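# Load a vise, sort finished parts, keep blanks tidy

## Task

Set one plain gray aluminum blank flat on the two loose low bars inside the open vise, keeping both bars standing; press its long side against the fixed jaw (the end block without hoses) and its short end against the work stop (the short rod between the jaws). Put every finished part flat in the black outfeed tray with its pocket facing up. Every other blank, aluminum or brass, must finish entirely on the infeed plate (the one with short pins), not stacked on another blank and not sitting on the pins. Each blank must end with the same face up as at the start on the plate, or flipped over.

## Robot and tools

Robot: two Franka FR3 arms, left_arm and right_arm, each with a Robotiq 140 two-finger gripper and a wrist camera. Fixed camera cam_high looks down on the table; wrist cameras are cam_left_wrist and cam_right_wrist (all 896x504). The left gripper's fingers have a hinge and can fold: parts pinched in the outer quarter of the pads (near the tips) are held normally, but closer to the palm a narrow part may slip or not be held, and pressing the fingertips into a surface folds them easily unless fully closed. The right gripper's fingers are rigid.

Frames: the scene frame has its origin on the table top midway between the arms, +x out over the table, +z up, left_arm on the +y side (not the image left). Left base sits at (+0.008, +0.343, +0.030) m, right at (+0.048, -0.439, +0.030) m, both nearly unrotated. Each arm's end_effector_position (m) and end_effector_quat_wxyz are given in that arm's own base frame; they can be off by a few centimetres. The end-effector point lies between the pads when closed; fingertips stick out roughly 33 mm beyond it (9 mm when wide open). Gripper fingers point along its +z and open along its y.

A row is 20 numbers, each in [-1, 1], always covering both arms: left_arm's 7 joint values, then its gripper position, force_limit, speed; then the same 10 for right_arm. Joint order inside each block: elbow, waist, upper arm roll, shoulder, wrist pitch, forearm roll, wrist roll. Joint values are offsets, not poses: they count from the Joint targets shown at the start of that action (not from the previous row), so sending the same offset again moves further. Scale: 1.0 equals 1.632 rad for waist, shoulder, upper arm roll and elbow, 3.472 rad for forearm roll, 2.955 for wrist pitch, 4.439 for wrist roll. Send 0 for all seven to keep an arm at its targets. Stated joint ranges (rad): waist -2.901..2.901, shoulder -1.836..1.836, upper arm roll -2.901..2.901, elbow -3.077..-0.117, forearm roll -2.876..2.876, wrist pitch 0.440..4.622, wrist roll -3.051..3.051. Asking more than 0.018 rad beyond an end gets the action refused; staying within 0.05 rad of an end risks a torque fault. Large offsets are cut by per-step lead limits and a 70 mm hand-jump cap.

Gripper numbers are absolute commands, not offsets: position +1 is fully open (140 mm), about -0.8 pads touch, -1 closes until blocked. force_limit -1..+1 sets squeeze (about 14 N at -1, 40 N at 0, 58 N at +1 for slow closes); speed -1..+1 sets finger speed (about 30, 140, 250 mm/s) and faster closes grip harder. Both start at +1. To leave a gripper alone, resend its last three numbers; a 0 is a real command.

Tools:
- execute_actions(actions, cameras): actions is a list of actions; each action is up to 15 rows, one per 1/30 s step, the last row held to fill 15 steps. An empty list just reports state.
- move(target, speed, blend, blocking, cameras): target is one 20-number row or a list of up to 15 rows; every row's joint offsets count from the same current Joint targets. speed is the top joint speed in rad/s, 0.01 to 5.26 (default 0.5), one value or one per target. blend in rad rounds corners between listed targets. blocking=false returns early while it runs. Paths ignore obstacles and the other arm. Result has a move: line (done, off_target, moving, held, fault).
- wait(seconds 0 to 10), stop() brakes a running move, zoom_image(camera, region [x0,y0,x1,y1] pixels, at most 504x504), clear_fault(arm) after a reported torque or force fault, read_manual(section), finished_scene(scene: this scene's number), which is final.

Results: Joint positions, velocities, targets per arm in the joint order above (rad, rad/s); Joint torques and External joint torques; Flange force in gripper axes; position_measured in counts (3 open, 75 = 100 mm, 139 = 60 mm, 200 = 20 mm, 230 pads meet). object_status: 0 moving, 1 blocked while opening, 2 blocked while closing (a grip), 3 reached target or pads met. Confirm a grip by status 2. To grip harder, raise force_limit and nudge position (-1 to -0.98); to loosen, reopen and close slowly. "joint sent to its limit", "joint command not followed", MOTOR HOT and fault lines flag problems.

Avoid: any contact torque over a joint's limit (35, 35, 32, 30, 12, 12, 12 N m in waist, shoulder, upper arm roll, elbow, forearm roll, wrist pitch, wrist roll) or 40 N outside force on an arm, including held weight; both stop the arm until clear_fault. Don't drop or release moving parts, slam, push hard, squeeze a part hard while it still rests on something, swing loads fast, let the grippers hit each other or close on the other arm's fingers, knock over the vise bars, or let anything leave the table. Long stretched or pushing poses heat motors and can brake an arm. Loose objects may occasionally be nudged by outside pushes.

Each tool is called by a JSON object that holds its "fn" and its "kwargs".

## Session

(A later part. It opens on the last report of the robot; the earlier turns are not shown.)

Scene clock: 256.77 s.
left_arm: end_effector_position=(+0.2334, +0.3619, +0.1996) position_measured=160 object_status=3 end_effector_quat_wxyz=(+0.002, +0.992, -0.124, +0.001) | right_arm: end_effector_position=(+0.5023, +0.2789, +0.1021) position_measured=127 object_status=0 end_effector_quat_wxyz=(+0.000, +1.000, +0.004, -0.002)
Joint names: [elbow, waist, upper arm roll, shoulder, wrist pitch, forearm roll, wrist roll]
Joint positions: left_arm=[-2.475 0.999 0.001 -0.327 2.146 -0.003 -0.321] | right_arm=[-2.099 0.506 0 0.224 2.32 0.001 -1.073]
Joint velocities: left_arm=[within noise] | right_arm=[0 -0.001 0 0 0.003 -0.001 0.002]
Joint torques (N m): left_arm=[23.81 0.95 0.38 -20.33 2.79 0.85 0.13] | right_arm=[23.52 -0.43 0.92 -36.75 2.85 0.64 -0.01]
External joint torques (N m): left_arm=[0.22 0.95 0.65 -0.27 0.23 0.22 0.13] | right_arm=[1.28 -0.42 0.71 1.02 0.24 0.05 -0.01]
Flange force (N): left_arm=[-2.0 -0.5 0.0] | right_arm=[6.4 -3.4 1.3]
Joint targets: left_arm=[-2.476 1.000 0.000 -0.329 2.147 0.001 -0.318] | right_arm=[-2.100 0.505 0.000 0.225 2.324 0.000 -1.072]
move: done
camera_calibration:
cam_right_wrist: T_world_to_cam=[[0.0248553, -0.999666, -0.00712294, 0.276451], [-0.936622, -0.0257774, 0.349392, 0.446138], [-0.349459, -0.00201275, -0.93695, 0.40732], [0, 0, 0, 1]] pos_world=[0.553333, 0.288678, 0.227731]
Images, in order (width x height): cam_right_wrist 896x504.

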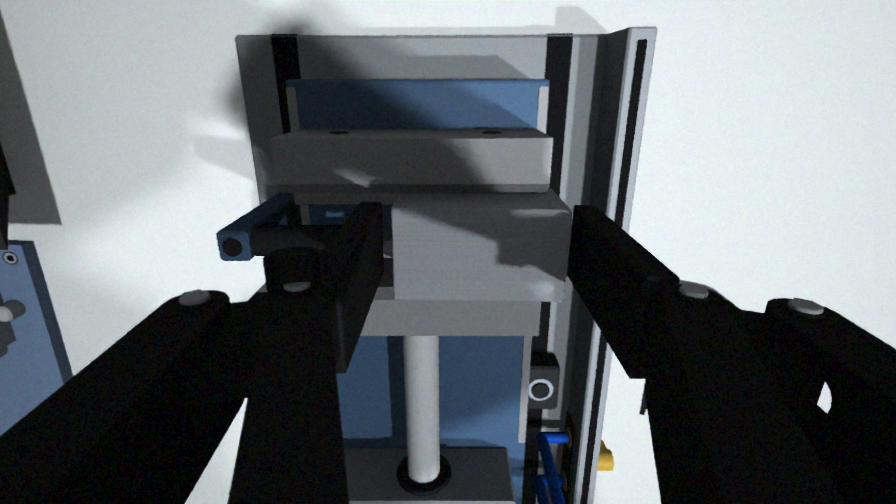

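{"fn": "move", "kwargs": {"target": [[0,0,0,0,0,0,0,-0.25,-1,-1,0.0645,0,0,-0.0767,-0.0776,0,0,0.02,-1,-1],[0,0,0,0,0,0,0,-0.25,-1,-1,-0.0243,-0.0602,0,-0.1472,-0.0675,0,-0.0221,0.02,-1,-1],[0,0,0,0,0,0,0,-0.25,-1,-1,-0.0243,-0.0602,0,-0.1472,-0.0675,0,-0.0221,-1,-1,-0.5],[0,0,0,0,0,0,0,-0.25,-1,-1,-0.0885,-0.0602,0,-0.0652,0.0132,0,-0.0221,-1,-1,-0.5]], "speed": [0.15,0.3,0.3,0.2], "cameras": ["cam_right_wrist"]}}

{"fn": "zoom_image", "kwargs": {"camera": "cam_right_wrist", "region": [200, 150, 600, 400]}}

Scene clock: 274.77 s.
left_arm: end_effector_position=(+0.2334, +0.3619, +0.1996) position_measured=160 object_status=3 end_effector_quat_wxyz=(+0.002, +0.992, -0.124, +0.001) | right_arm: end_effector_position=(+0.4911, +0.2118, +0.1031) position_measured=232 object_status=3 end_effector_quat_wxyz=(+0.000, +1.000, +0.001, -0.002)
Joint names: [elbow, waist, upper arm roll, shoulder, wrist pitch, forearm roll, wrist roll]
Joint positions: left_arm=[-2.475 0.999 0.001 -0.327 2.146 -0.003 -0.321] | right_arm=[-2.243 0.408 -0.001 0.119 2.358 0.001 -1.167]
Joint velocities: left_arm=[within noise] | right_arm=[0 0.001 0 0 0.005 0 -0.001]
Joint torques (N m): left_arm=[23.79 0.92 0.44 -20.34 2.79 0.84 0.09] | right_arm=[23.31 -0.67 0.87 -33.45 2.87 0.62 -0.24]
External joint torques (N m): left_arm=[0.14 0.86 0.65 -0.16 0.22 0.21 0.09] | right_arm=[1.38 -0.71 0.73 0.55 0.24 0.04 -0.24]
Flange force (N): left_arm=[-1.9 -0.6 0.2] | right_arm=[5.9 -1.8 0.5]
Joint targets: left_arm=[-2.476 1.000 0.000 -0.329 2.147 0.001 -0.318] | right_arm=[-2.244 0.407 0.000 0.119 2.363 0.000 -1.170]
move: done
camera_calibration:
cam_right_wrist: T_world_to_cam=[[0.0189143, -0.999798, -0.00677996, 0.212641], [-0.936531, -0.0200909, 0.35001, 0.432204], [-0.350076, -0.000270538, -0.936721, 0.404139], [0, 0, 0, 1]] pos_world=[0.542229, 0.221391, 0.228732]
Images, in order (width x height): cam_right_wrist 896x504.

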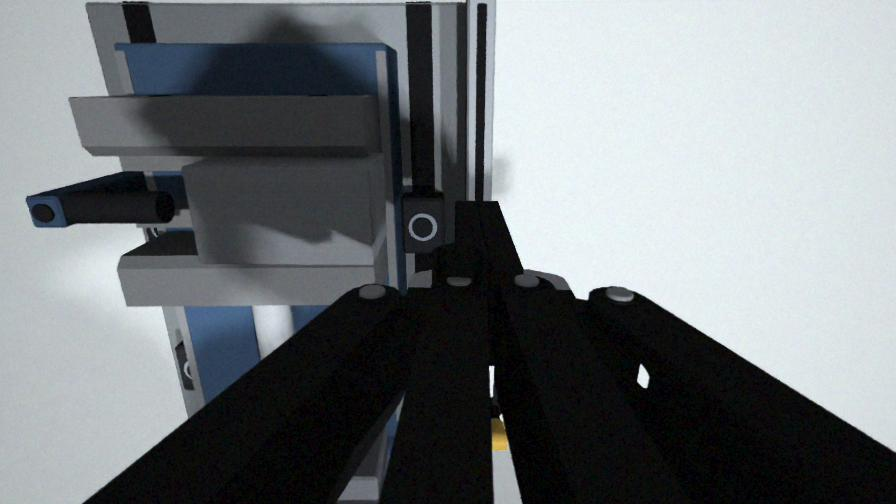

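Scaled by 1.260 from the camera's 896x504 image, which has a finer 1280x720 frame.

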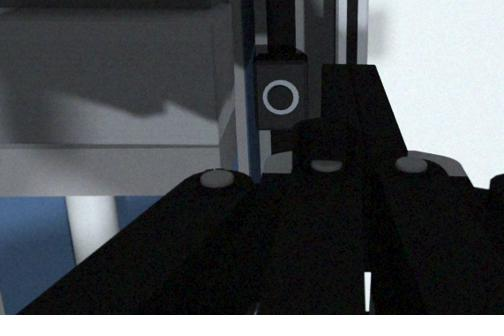

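{"fn": "move", "kwargs": {"target": [[0,0,0,0,0,0,0,-0.25,-1,-1,0.0206,0.0237,0,0.0151,-0.003,0,0.0087,-1,-1,-0.5],[0,0,0,0,0,0,0,-0.25,-1,-1,0.0432,0.0461,0,0.0312,-0.0066,0,0.017,-1,-1,-0.5]], "speed": [0.04,0.03], "cameras": ["cam_right_wrist"]}}

{"fn": "zoom_image", "kwargs": {"camera": "cam_right_wrist", "region": [100, 80, 600, 380]}}

Scene clock: 284.83 s.
left_arm: end_effector_position=(+0.2335, +0.3619, +0.1996) position_measured=160 object_status=3 end_effector_quat_wxyz=(+0.002, +0.992, -0.124, +0.001) | right_arm: end_effector_position=(+0.4933, +0.2559, +0.1035) position_measured=232 object_status=3 end_effector_quat_wxyz=(-0.001, +1.000, +0.003, +0.001)
Joint names: [elbow, waist, upper arm roll, shoulder, wrist pitch, forearm roll, wrist roll]
Joint positions: left_arm=[-2.475 0.999 0.001 -0.327 2.146 -0.003 -0.321] | right_arm=[-2.176 0.48 -0.001 0.168 2.347 0.001 -1.099]
Joint velocities: left_arm=[within noise] | right_arm=[0 -0.001 0 0 0 0 0.008]
Joint torques (N m): left_arm=[23.76 0.93 0.45 -20.37 2.78 0.84 0.09] | right_arm=[24.08 0.55 1.36 -34.65 2.5 0.68 0.04]
External joint torques (N m): left_arm=[0.01 0.91 0.7 -0.13 0.19 0.21 0.09] | right_arm=[1.88 0.53 1.18 1.24 -0.16 0.09 0.04]
Flange force (N): left_arm=[-2.1 -0.3 0.4] | right_arm=[8.5 -6.0 0.4]
Joint targets: left_arm=[-2.476 1.000 0.000 -0.329 2.147 0.001 -0.318] | right_arm=[-2.174 0.482 0.000 0.170 2.344 0.000 -1.094]
move: done
camera_calibration:
cam_right_wrist: T_world_to_cam=[[0.023257, -0.999685, -0.00948038, 0.254849], [-0.93855, -0.0250992, 0.344229, 0.437857], [-0.344358, 0.000892074, -0.938838, 0.402332], [0, 0, 0, 1]] pos_world=[0.54357, 0.265399, 0.229417]
Images, in order (width x height): cam_right_wrist 896x504.

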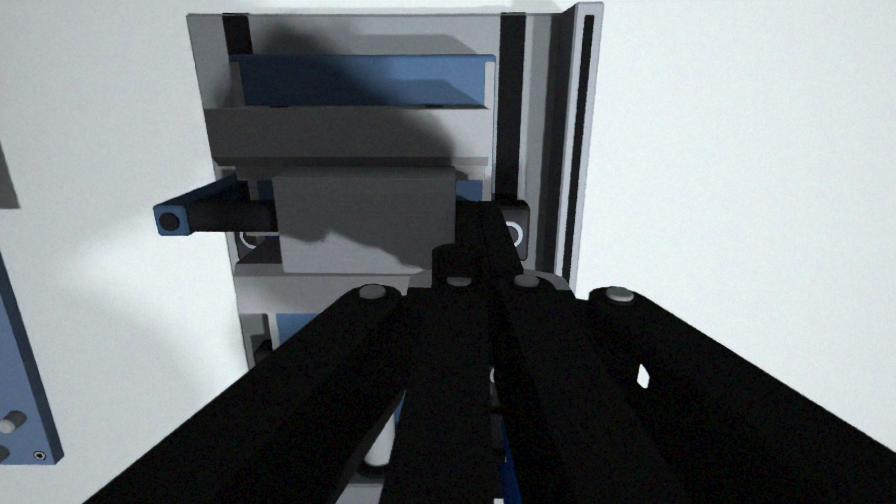

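Scaled by 1.008 from the camera's 896x504 image, which has a finer 1280x720 frame.

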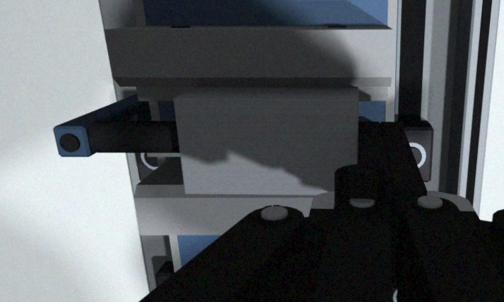

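{"fn": "move", "kwargs": {"target": [0,0,0,0,0,0,0,-0.25,-1,-1,0.0082,0.0073,0,0.0056,-0.0014,0,0.0026,-1,-1,-0.5], "speed": 0.02, "cameras": []}}

{"fn": "move", "kwargs": {"target": [0,0,0,0,0,0,0,-0.25,-1,-1,0.0041,0.0037,0,0.0028,-0.0007,0,0.0013,-1,-1,-0.5], "speed": 0.02, "cameras": ["cam_right_wrist"]}}

{"fn": "zoom_image", "kwargs": {"camera": "cam_right_wrist", "region": [150, 80, 550, 320]}}

Scene clock: 288.93 s.
left_arm: end_effector_position=(+0.2335, +0.3619, +0.1996) position_measured=160 object_status=3 end_effector_quat_wxyz=(+0.002, +0.992, -0.124, +0.001) | right_arm: end_effector_position=(+0.4932, +0.2634, +0.1035) position_measured=232 object_status=3 end_effector_quat_wxyz=(-0.001, +1.000, +0.003, +0.001)
Joint names: [elbow, waist, upper arm roll, shoulder, wrist pitch, forearm roll, wrist roll]
Joint positions: left_arm=[-2.475 0.999 0.001 -0.327 2.146 -0.003 -0.321] | right_arm=[-2.162 0.491 -0.001 0.177 2.343 0.001 -1.088]
Joint velocities: left_arm=[within noise] | right_arm=[0.001 0.001 -0.001 0 -0.002 0 0.005]
Joint torques (N m): left_arm=[23.81 0.91 0.45 -20.34 2.78 0.84 0.1] | right_arm=[23.92 0.52 1.4 -35.07 2.52 0.68 0.22]
External joint torques (N m): left_arm=[0.24 0.83 0.64 -0.33 0.22 0.21 0.1] | right_arm=[1.68 0.52 1.24 1.21 -0.14 0.09 0.22]
Flange force (N): left_arm=[-1.9 -0.3 -0.2] | right_arm=[7.6 -6.1 0.5]
Joint targets: left_arm=[-2.476 1.000 0.000 -0.329 2.147 0.001 -0.318] | right_arm=[-2.160 0.494 0.000 0.179 2.339 0.000 -1.083]
move: done
No camera images: "cameras" was empty.

Scene clock: 289.63 s.
left_arm: end_effector_position=(+0.2335, +0.3619, +0.1996) position_measured=160 object_status=3 end_effector_quat_wxyz=(+0.002, +0.992, -0.124, +0.001) | right_arm: end_effector_position=(+0.4933, +0.2638, +0.1034) position_measured=232 object_status=3 end_effector_quat_wxyz=(+0.001, +1.000, +0.002, +0.000)
Joint names: [elbow, waist, upper arm roll, shoulder, wrist pitch, forearm roll, wrist roll]
Joint positions: left_arm=[-2.475 0.999 0.001 -0.327 2.146 -0.003 -0.321] | right_arm=[-2.157 0.494 -0.003 0.181 2.336 0 -1.083]
Joint velocities: left_arm=[within noise] | right_arm=[0.002 0.002 -0.001 0.002 -0.002 -0.002 0.005]
Joint torques (N m): left_arm=[23.83 0.91 0.42 -20.32 2.77 0.84 0.1] | right_arm=[24.41 2.4 3.16 -34.48 3.13 1.02 0.14]
External joint torques (N m): left_arm=[0.11 0.87 0.65 -0.12 0.18 0.21 0.1] | right_arm=[2.2 2.62 3.22 1.87 0.49 0.42 0.14]
Flange force (N): left_arm=[-1.9 -0.6 0.2] | right_arm=[8.6 -10.6 2.6]
Joint targets: left_arm=[-2.476 1.000 0.000 -0.329 2.147 0.001 -0.318] | right_arm=[-2.154 0.500 0.000 0.184 2.337 0.000 -1.077]
move: done
camera_calibration:
cam_right_wrist: T_world_to_cam=[[0.0203337, -0.999773, -0.00638464, 0.263823], [-0.937462, -0.0212852, 0.347435, 0.436239], [-0.347492, -0.00107928, -0.937682, 0.404194], [0, 0, 0, 1]] pos_world=[0.544048, 0.273485, 0.229125]
Images, in order (width x height): cam_right_wrist 896x504.

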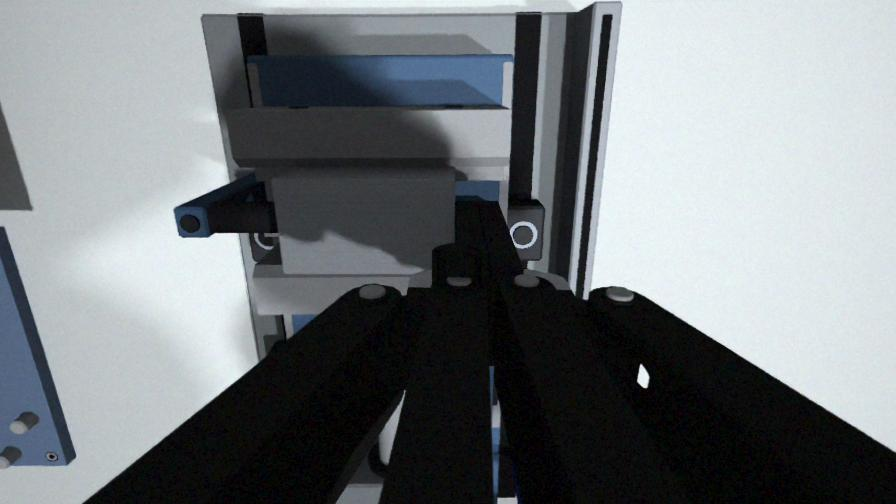

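Scaled by 1.260 from the camera's 896x504 image, which has a finer 1280x720 frame.

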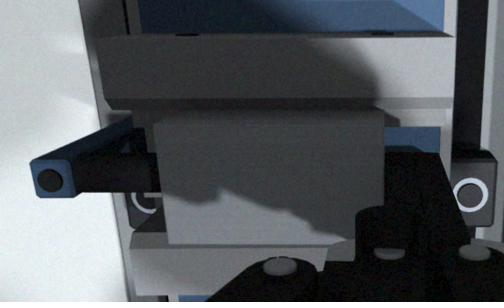

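{"fn": "move", "kwargs": {"target": [[0,0,0,0,0,0,0,-0.25,-1,-1,-0.0119,-0.0109,0,-0.0086,0.0022,0,-0.004,-1,-1,-0.5],[0,0,0,0,0,0,0,-0.25,-1,-1,0.0134,-0.0109,0,-0.0516,-0.0355,0,-0.004,-1,-1,-0.5],[0,0,0,0,0,0,0,-0.25,-1,-1,-0.0114,0.0555,0,-0.0705,-0.0323,0,0.0205,-1,-1,-0.5],[0,0,0,0,0,0,0,-0.25,-1,-1,-0.0369,0.0555,0,-0.0264,0.0061,0,0.0205,-1,-1,-0.5]], "speed": [0.05,0.1,0.15,0.1], "cameras": []}}

{"fn": "move", "kwargs": {"target": [0,0,0,0,0,0,0,-0.25,-1,-1,0.0261,-0.0086,0,0.0186,-0.0041,0,-0.0032,-1,-1,-0.5], "speed": 0.03, "cameras": ["cam_right_wrist"]}}

Scene clock: 302.93 s.
left_arm: end_effector_position=(+0.2335, +0.3619, +0.1996) position_measured=160 object_status=3 end_effector_quat_wxyz=(+0.002, +0.992, -0.124, +0.001) | right_arm: end_effector_position=(+0.4523, +0.3019, +0.1039) position_measured=232 object_status=3 end_effector_quat_wxyz=(+0.001, +1.000, +0.004, -0.001)
Joint names: [elbow, waist, upper arm roll, shoulder, wrist pitch, forearm roll, wrist roll]
Joint positions: left_arm=[-2.475 0.999 0.001 -0.327 2.146 -0.003 -0.321] | right_arm=[-2.213 0.589 0 0.14 2.35 0 -0.989]
Joint velocities: left_arm=[within noise] | right_arm=[0 0 0 0.001 0.004 0.001 0.001]
Joint torques (N m): left_arm=[23.78 0.92 0.46 -20.33 2.77 0.84 0.12] | right_arm=[23.19 -0.04 0.85 -34.1 2.81 0.62 0.12]
External joint torques (N m): left_arm=[0.05 0.87 0.68 -0.14 0.19 0.2 0.12] | right_arm=[1.1 -0.04 0.72 0.82 0.17 0.04 0.12]
Flange force (N): left_arm=[-2.0 -0.4 0.3] | right_arm=[4.6 -3.9 1.0]
Joint targets: left_arm=[-2.476 1.000 0.000 -0.329 2.147 0.001 -0.318] | right_arm=[-2.214 0.590 0.000 0.140 2.355 0.000 -0.986]
move: done
No camera images: "cameras" was empty.

Scene clock: 304.60 s.
left_arm: end_effector_position=(+0.2335, +0.3619, +0.1996) position_measured=160 object_status=3 end_effector_quat_wxyz=(+0.002, +0.992, -0.124, +0.001) | right_arm: end_effector_position=(+0.4667, +0.3042, +0.1040) position_measured=232 object_status=3 end_effector_quat_wxyz=(-0.001, +1.000, +0.001, +0.002)
Joint names: [elbow, waist, upper arm roll, shoulder, wrist pitch, forearm roll, wrist roll]
Joint positions: left_arm=[-2.475 0.999 0.001 -0.327 2.146 -0.003 -0.321] | right_arm=[-2.173 0.578 0 0.169 2.348 0 -0.996]
Joint velocities: left_arm=[within noise] | right_arm=[0.001 0 0 0.001 -0.002 -0.002 -0.005]
Joint torques (N m): left_arm=[23.84 0.91 0.46 -20.32 2.77 0.84 0.1] | right_arm=[23.8 -0.74 0.94 -35.24 2.34 0.61 -0.17]
External joint torques (N m): left_arm=[0.16 0.96 0.78 -0.2 0.19 0.21 0.1] | right_arm=[1.64 -0.57 0.94 0.75 -0.31 0.03 -0.17]
Flange force (N): left_arm=[-2.2 -0.6 0.0] | right_arm=[7.1 -4.3 -0.6]
Joint targets: left_arm=[-2.476 1.000 0.000 -0.329 2.147 0.001 -0.318] | right_arm=[-2.171 0.576 0.000 0.171 2.343 0.000 -1.000]
move: done
camera_calibration:
cam_right_wrist: T_world_to_cam=[[0.0200996, -0.999745, -0.0103105, 0.305319], [-0.939444, -0.0224141, 0.341969, 0.413766], [-0.342113, 0.00281274, -0.939655, 0.392015], [0, 0, 0, 1]] pos_world=[0.516687, 0.313413, 0.230012]
Images, in order (width x height): cam_right_wrist 896x504.

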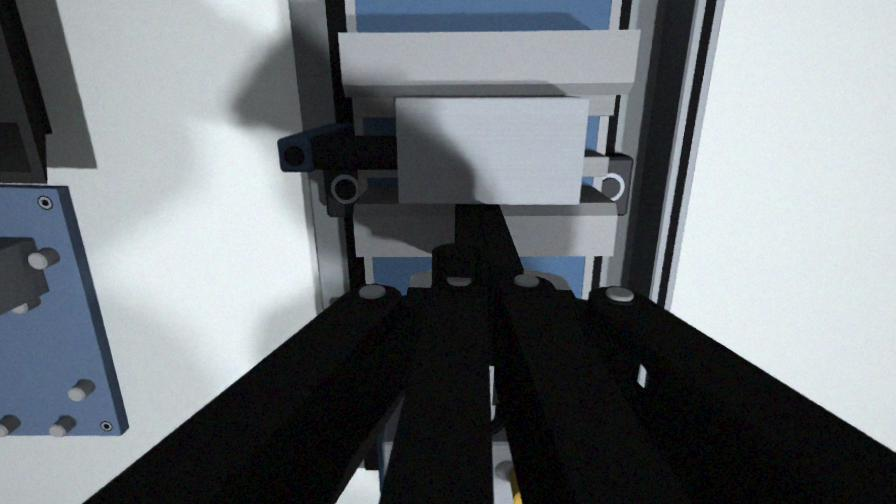

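{"fn": "move", "kwargs": {"target": [0,0,0,0,0,0,0,-0.25,-1,-1,0.0088,-0.0026,0,0.0062,-0.0014,0,-0.001,-1,-1,-0.5], "speed": 0.02, "cameras": ["cam_right_wrist"]}}

{"fn": "zoom_image", "kwargs": {"camera": "cam_right_wrist", "region": [270, 20, 670, 260]}}

Scene clock: 307.57 s.
left_arm: end_effector_position=(+0.2335, +0.3619, +0.1996) position_measured=160 object_status=3 end_effector_quat_wxyz=(+0.002, +0.992, -0.124, +0.001) | right_arm: end_effector_position=(+0.4689, +0.3041, +0.1036) position_measured=232 object_status=3 end_effector_quat_wxyz=(+0.000, +1.000, +0.003, +0.000)
Joint names: [elbow, waist, upper arm roll, shoulder, wrist pitch, forearm roll, wrist roll]
Joint positions: left_arm=[-2.475 0.999 0.001 -0.327 2.146 -0.003 -0.321] | right_arm=[-2.16 0.576 0 0.178 2.338 0 -1.001]
Joint velocities: within noise
Joint torques (N m): left_arm=[23.85 0.99 0.47 -20.3 2.78 0.84 0.14] | right_arm=[25.18 -2.04 0.13 -34.98 3.06 0.47 -0.21]
External joint torques (N m): left_arm=[0.16 0.95 0.7 -0.14 0.2 0.2 0.14] | right_arm=[2.98 -2.03 -0.02 1.34 0.42 -0.12 -0.21]
Flange force (N): left_arm=[-2.0 -0.8 0.1] | right_arm=[13.3 -5.4 1.1]
Joint targets: left_arm=[-2.476 1.000 0.000 -0.329 2.147 0.001 -0.318] | right_arm=[-2.157 0.572 0.000 0.181 2.339 0.000 -1.005]
move: done
camera_calibration:
cam_right_wrist: T_world_to_cam=[[0.0230678, -0.999707, -0.00734904, 0.303493], [-0.937745, -0.0241851, 0.346482, 0.415344], [-0.346558, -0.00110106, -0.938028, 0.395513], [0, 0, 0, 1]] pos_world=[0.519554, 0.313885, 0.229323]
Images, in order (width x height): cam_right_wrist 896x504.

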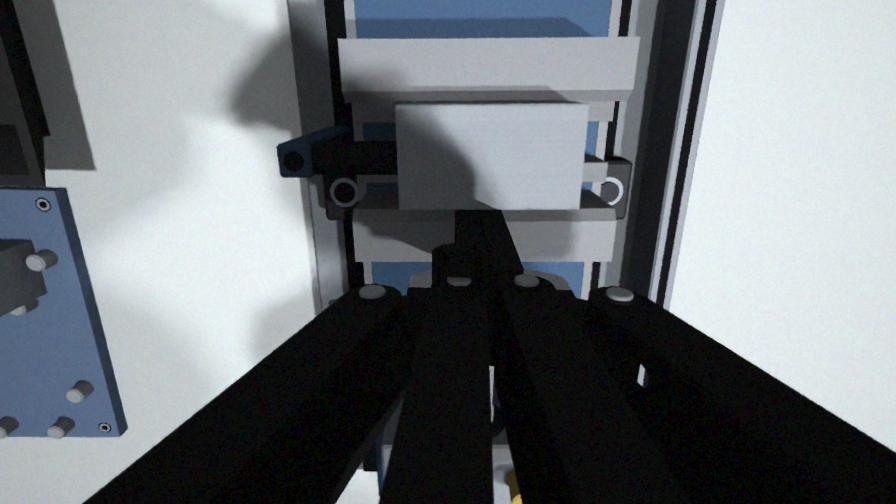

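Scaled by 1.260 from the camera's 896x504 image, which has a finer 1280x720 frame.

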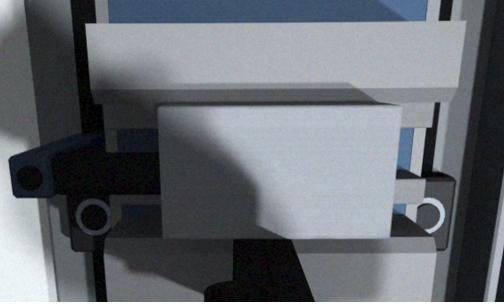

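{"fn": "move", "kwargs": {"target": [[0,0,0,0,0,0,0,-0.25,-1,-1,-0.035,0.0114,0,-0.0246,0.0054,0,0.0042,-1,-1,-0.5],[0,0,0,0,0,0,0,-0.25,-1,-1,-0.0096,0.0114,0,-0.0687,-0.033,0,0.0042,-1,-1,-0.5],[0,0,0,0,0,0,0,-0.25,-1,-1,0.0793,0.0114,0,-0.1308,-0.1163,0,0.0042,-1,-1,-0.5]], "speed": [0.04,0.15,0.3]}}

{"fn": "zoom_image", "kwargs": {"camera": "cam_right_wrist", "region": [270, 20, 670, 300]}}

{"fn": "zoom_image", "kwargs": {"camera": "cam_high", "region": [330, 180, 450, 330]}}

Scene clock: 316.07 s.
left_arm: end_effector_position=(+0.2335, +0.3619, +0.1996) position_measured=160 object_status=3 end_effector_quat_wxyz=(+0.002, +0.992, -0.124, +0.001) | right_arm: end_effector_position=(+0.4536, +0.3031, +0.2506) position_measured=232 object_status=3 end_effector_quat_wxyz=(-0.001, +1.000, +0.004, +0.002)
Joint names: [elbow, waist, upper arm roll, shoulder, wrist pitch, forearm roll, wrist roll]
Joint positions: left_arm=[-2.475 0.999 0.001 -0.327 2.146 -0.003 -0.321] | right_arm=[-2.029 0.589 0 -0.033 2 0 -0.989]
Joint velocities: left_arm=[within noise] | right_arm=[0 0.001 0.001 -0.001 -0.004 -0.001 0.001]
Joint torques (N m): left_arm=[23.8 0.92 0.45 -20.32 2.79 0.83 0.08] | right_arm=[26.16 0.09 0.69 -30.89 2.38 0.75 0.11]
External joint torques (N m): left_arm=[0.17 0.84 0.64 -0.22 0.22 0.2 0.08] | right_arm=[1.49 0.07 0.69 0.63 -0.28 0 0.11]
Flange force (N): left_arm=[-1.8 -0.4 0.1] | right_arm=[5.6 -4.8 -3.0]
Joint targets: left_arm=[-2.476 1.000 0.000 -0.329 2.147 0.001 -0.318] | right_arm=[-2.028 0.591 0.000 -0.033 1.995 0.000 -0.986]
move: done
camera_calibration:
cam_left_wrist: T_world_to_cam=[[-0.246598, -0.96911, 0.00385568, 0.414537], [-0.912177, 0.233451, 0.336799, 0.0693384], [-0.327295, 0.079537, -0.941569, 0.3785], [0, 0, 0, 1]] pos_world=[0.289354, 0.355441, 0.331432]
cam_right_wrist: T_world_to_cam=[[0.0248121, -0.99964, -0.0101896, 0.303732], [-0.939241, -0.0268012, 0.342211, 0.352447], [-0.342361, 0.00107953, -0.939568, 0.526017], [0, 0, 0, 1]] pos_world=[0.503584, 0.312501, 0.376712]

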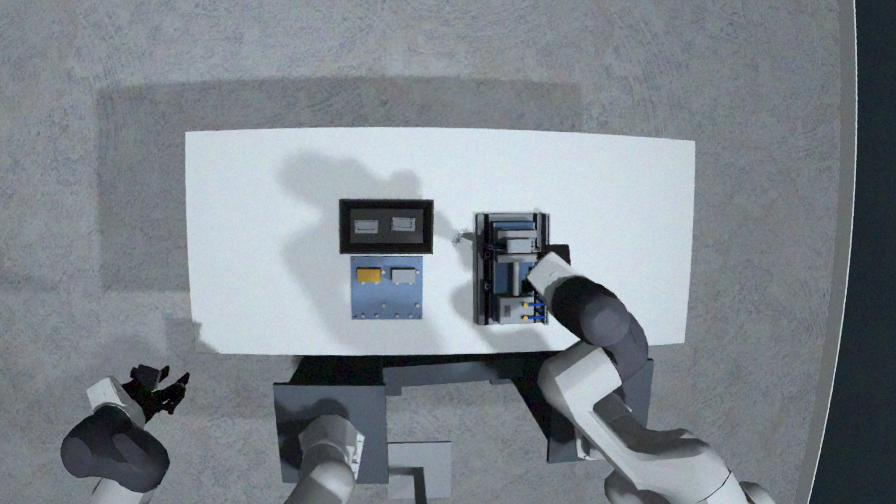

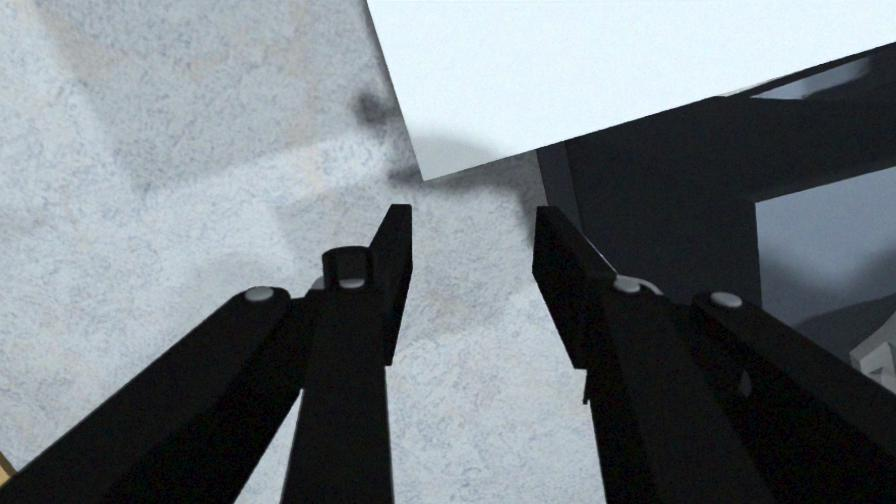

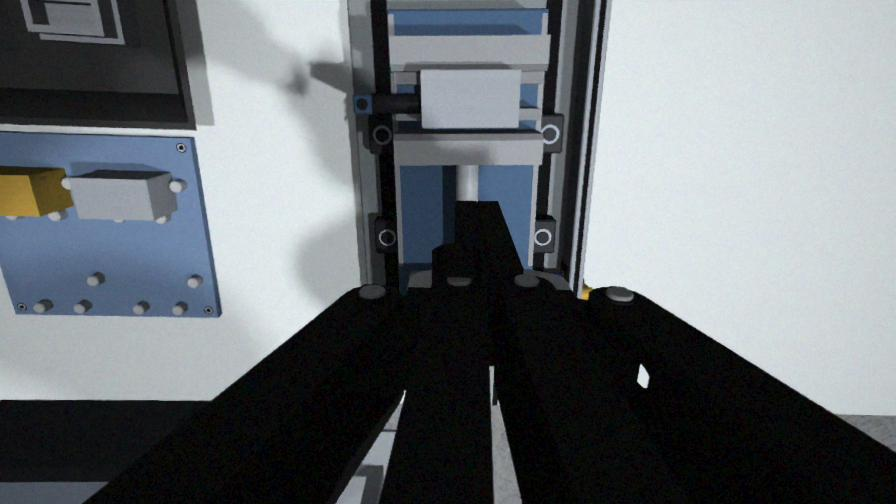

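Scaled by 1.260 from the camera's 896x504 image, which has a finer 1280x720 frame.

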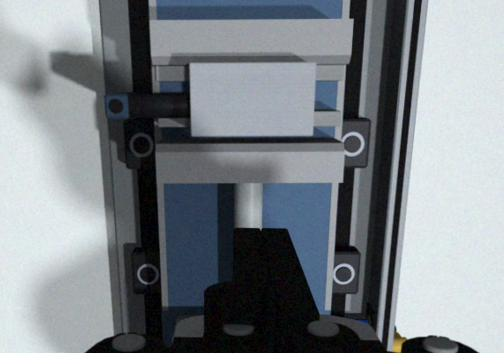

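Scaled by 3.360 from the camera's 896x504 image, which has a finer 1280x720 frame.

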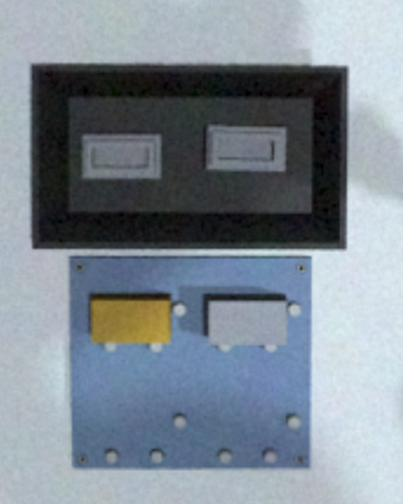

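{"fn": "finished_scene", "kwargs": {"scene": 1}}

The scene is finished: the task was done.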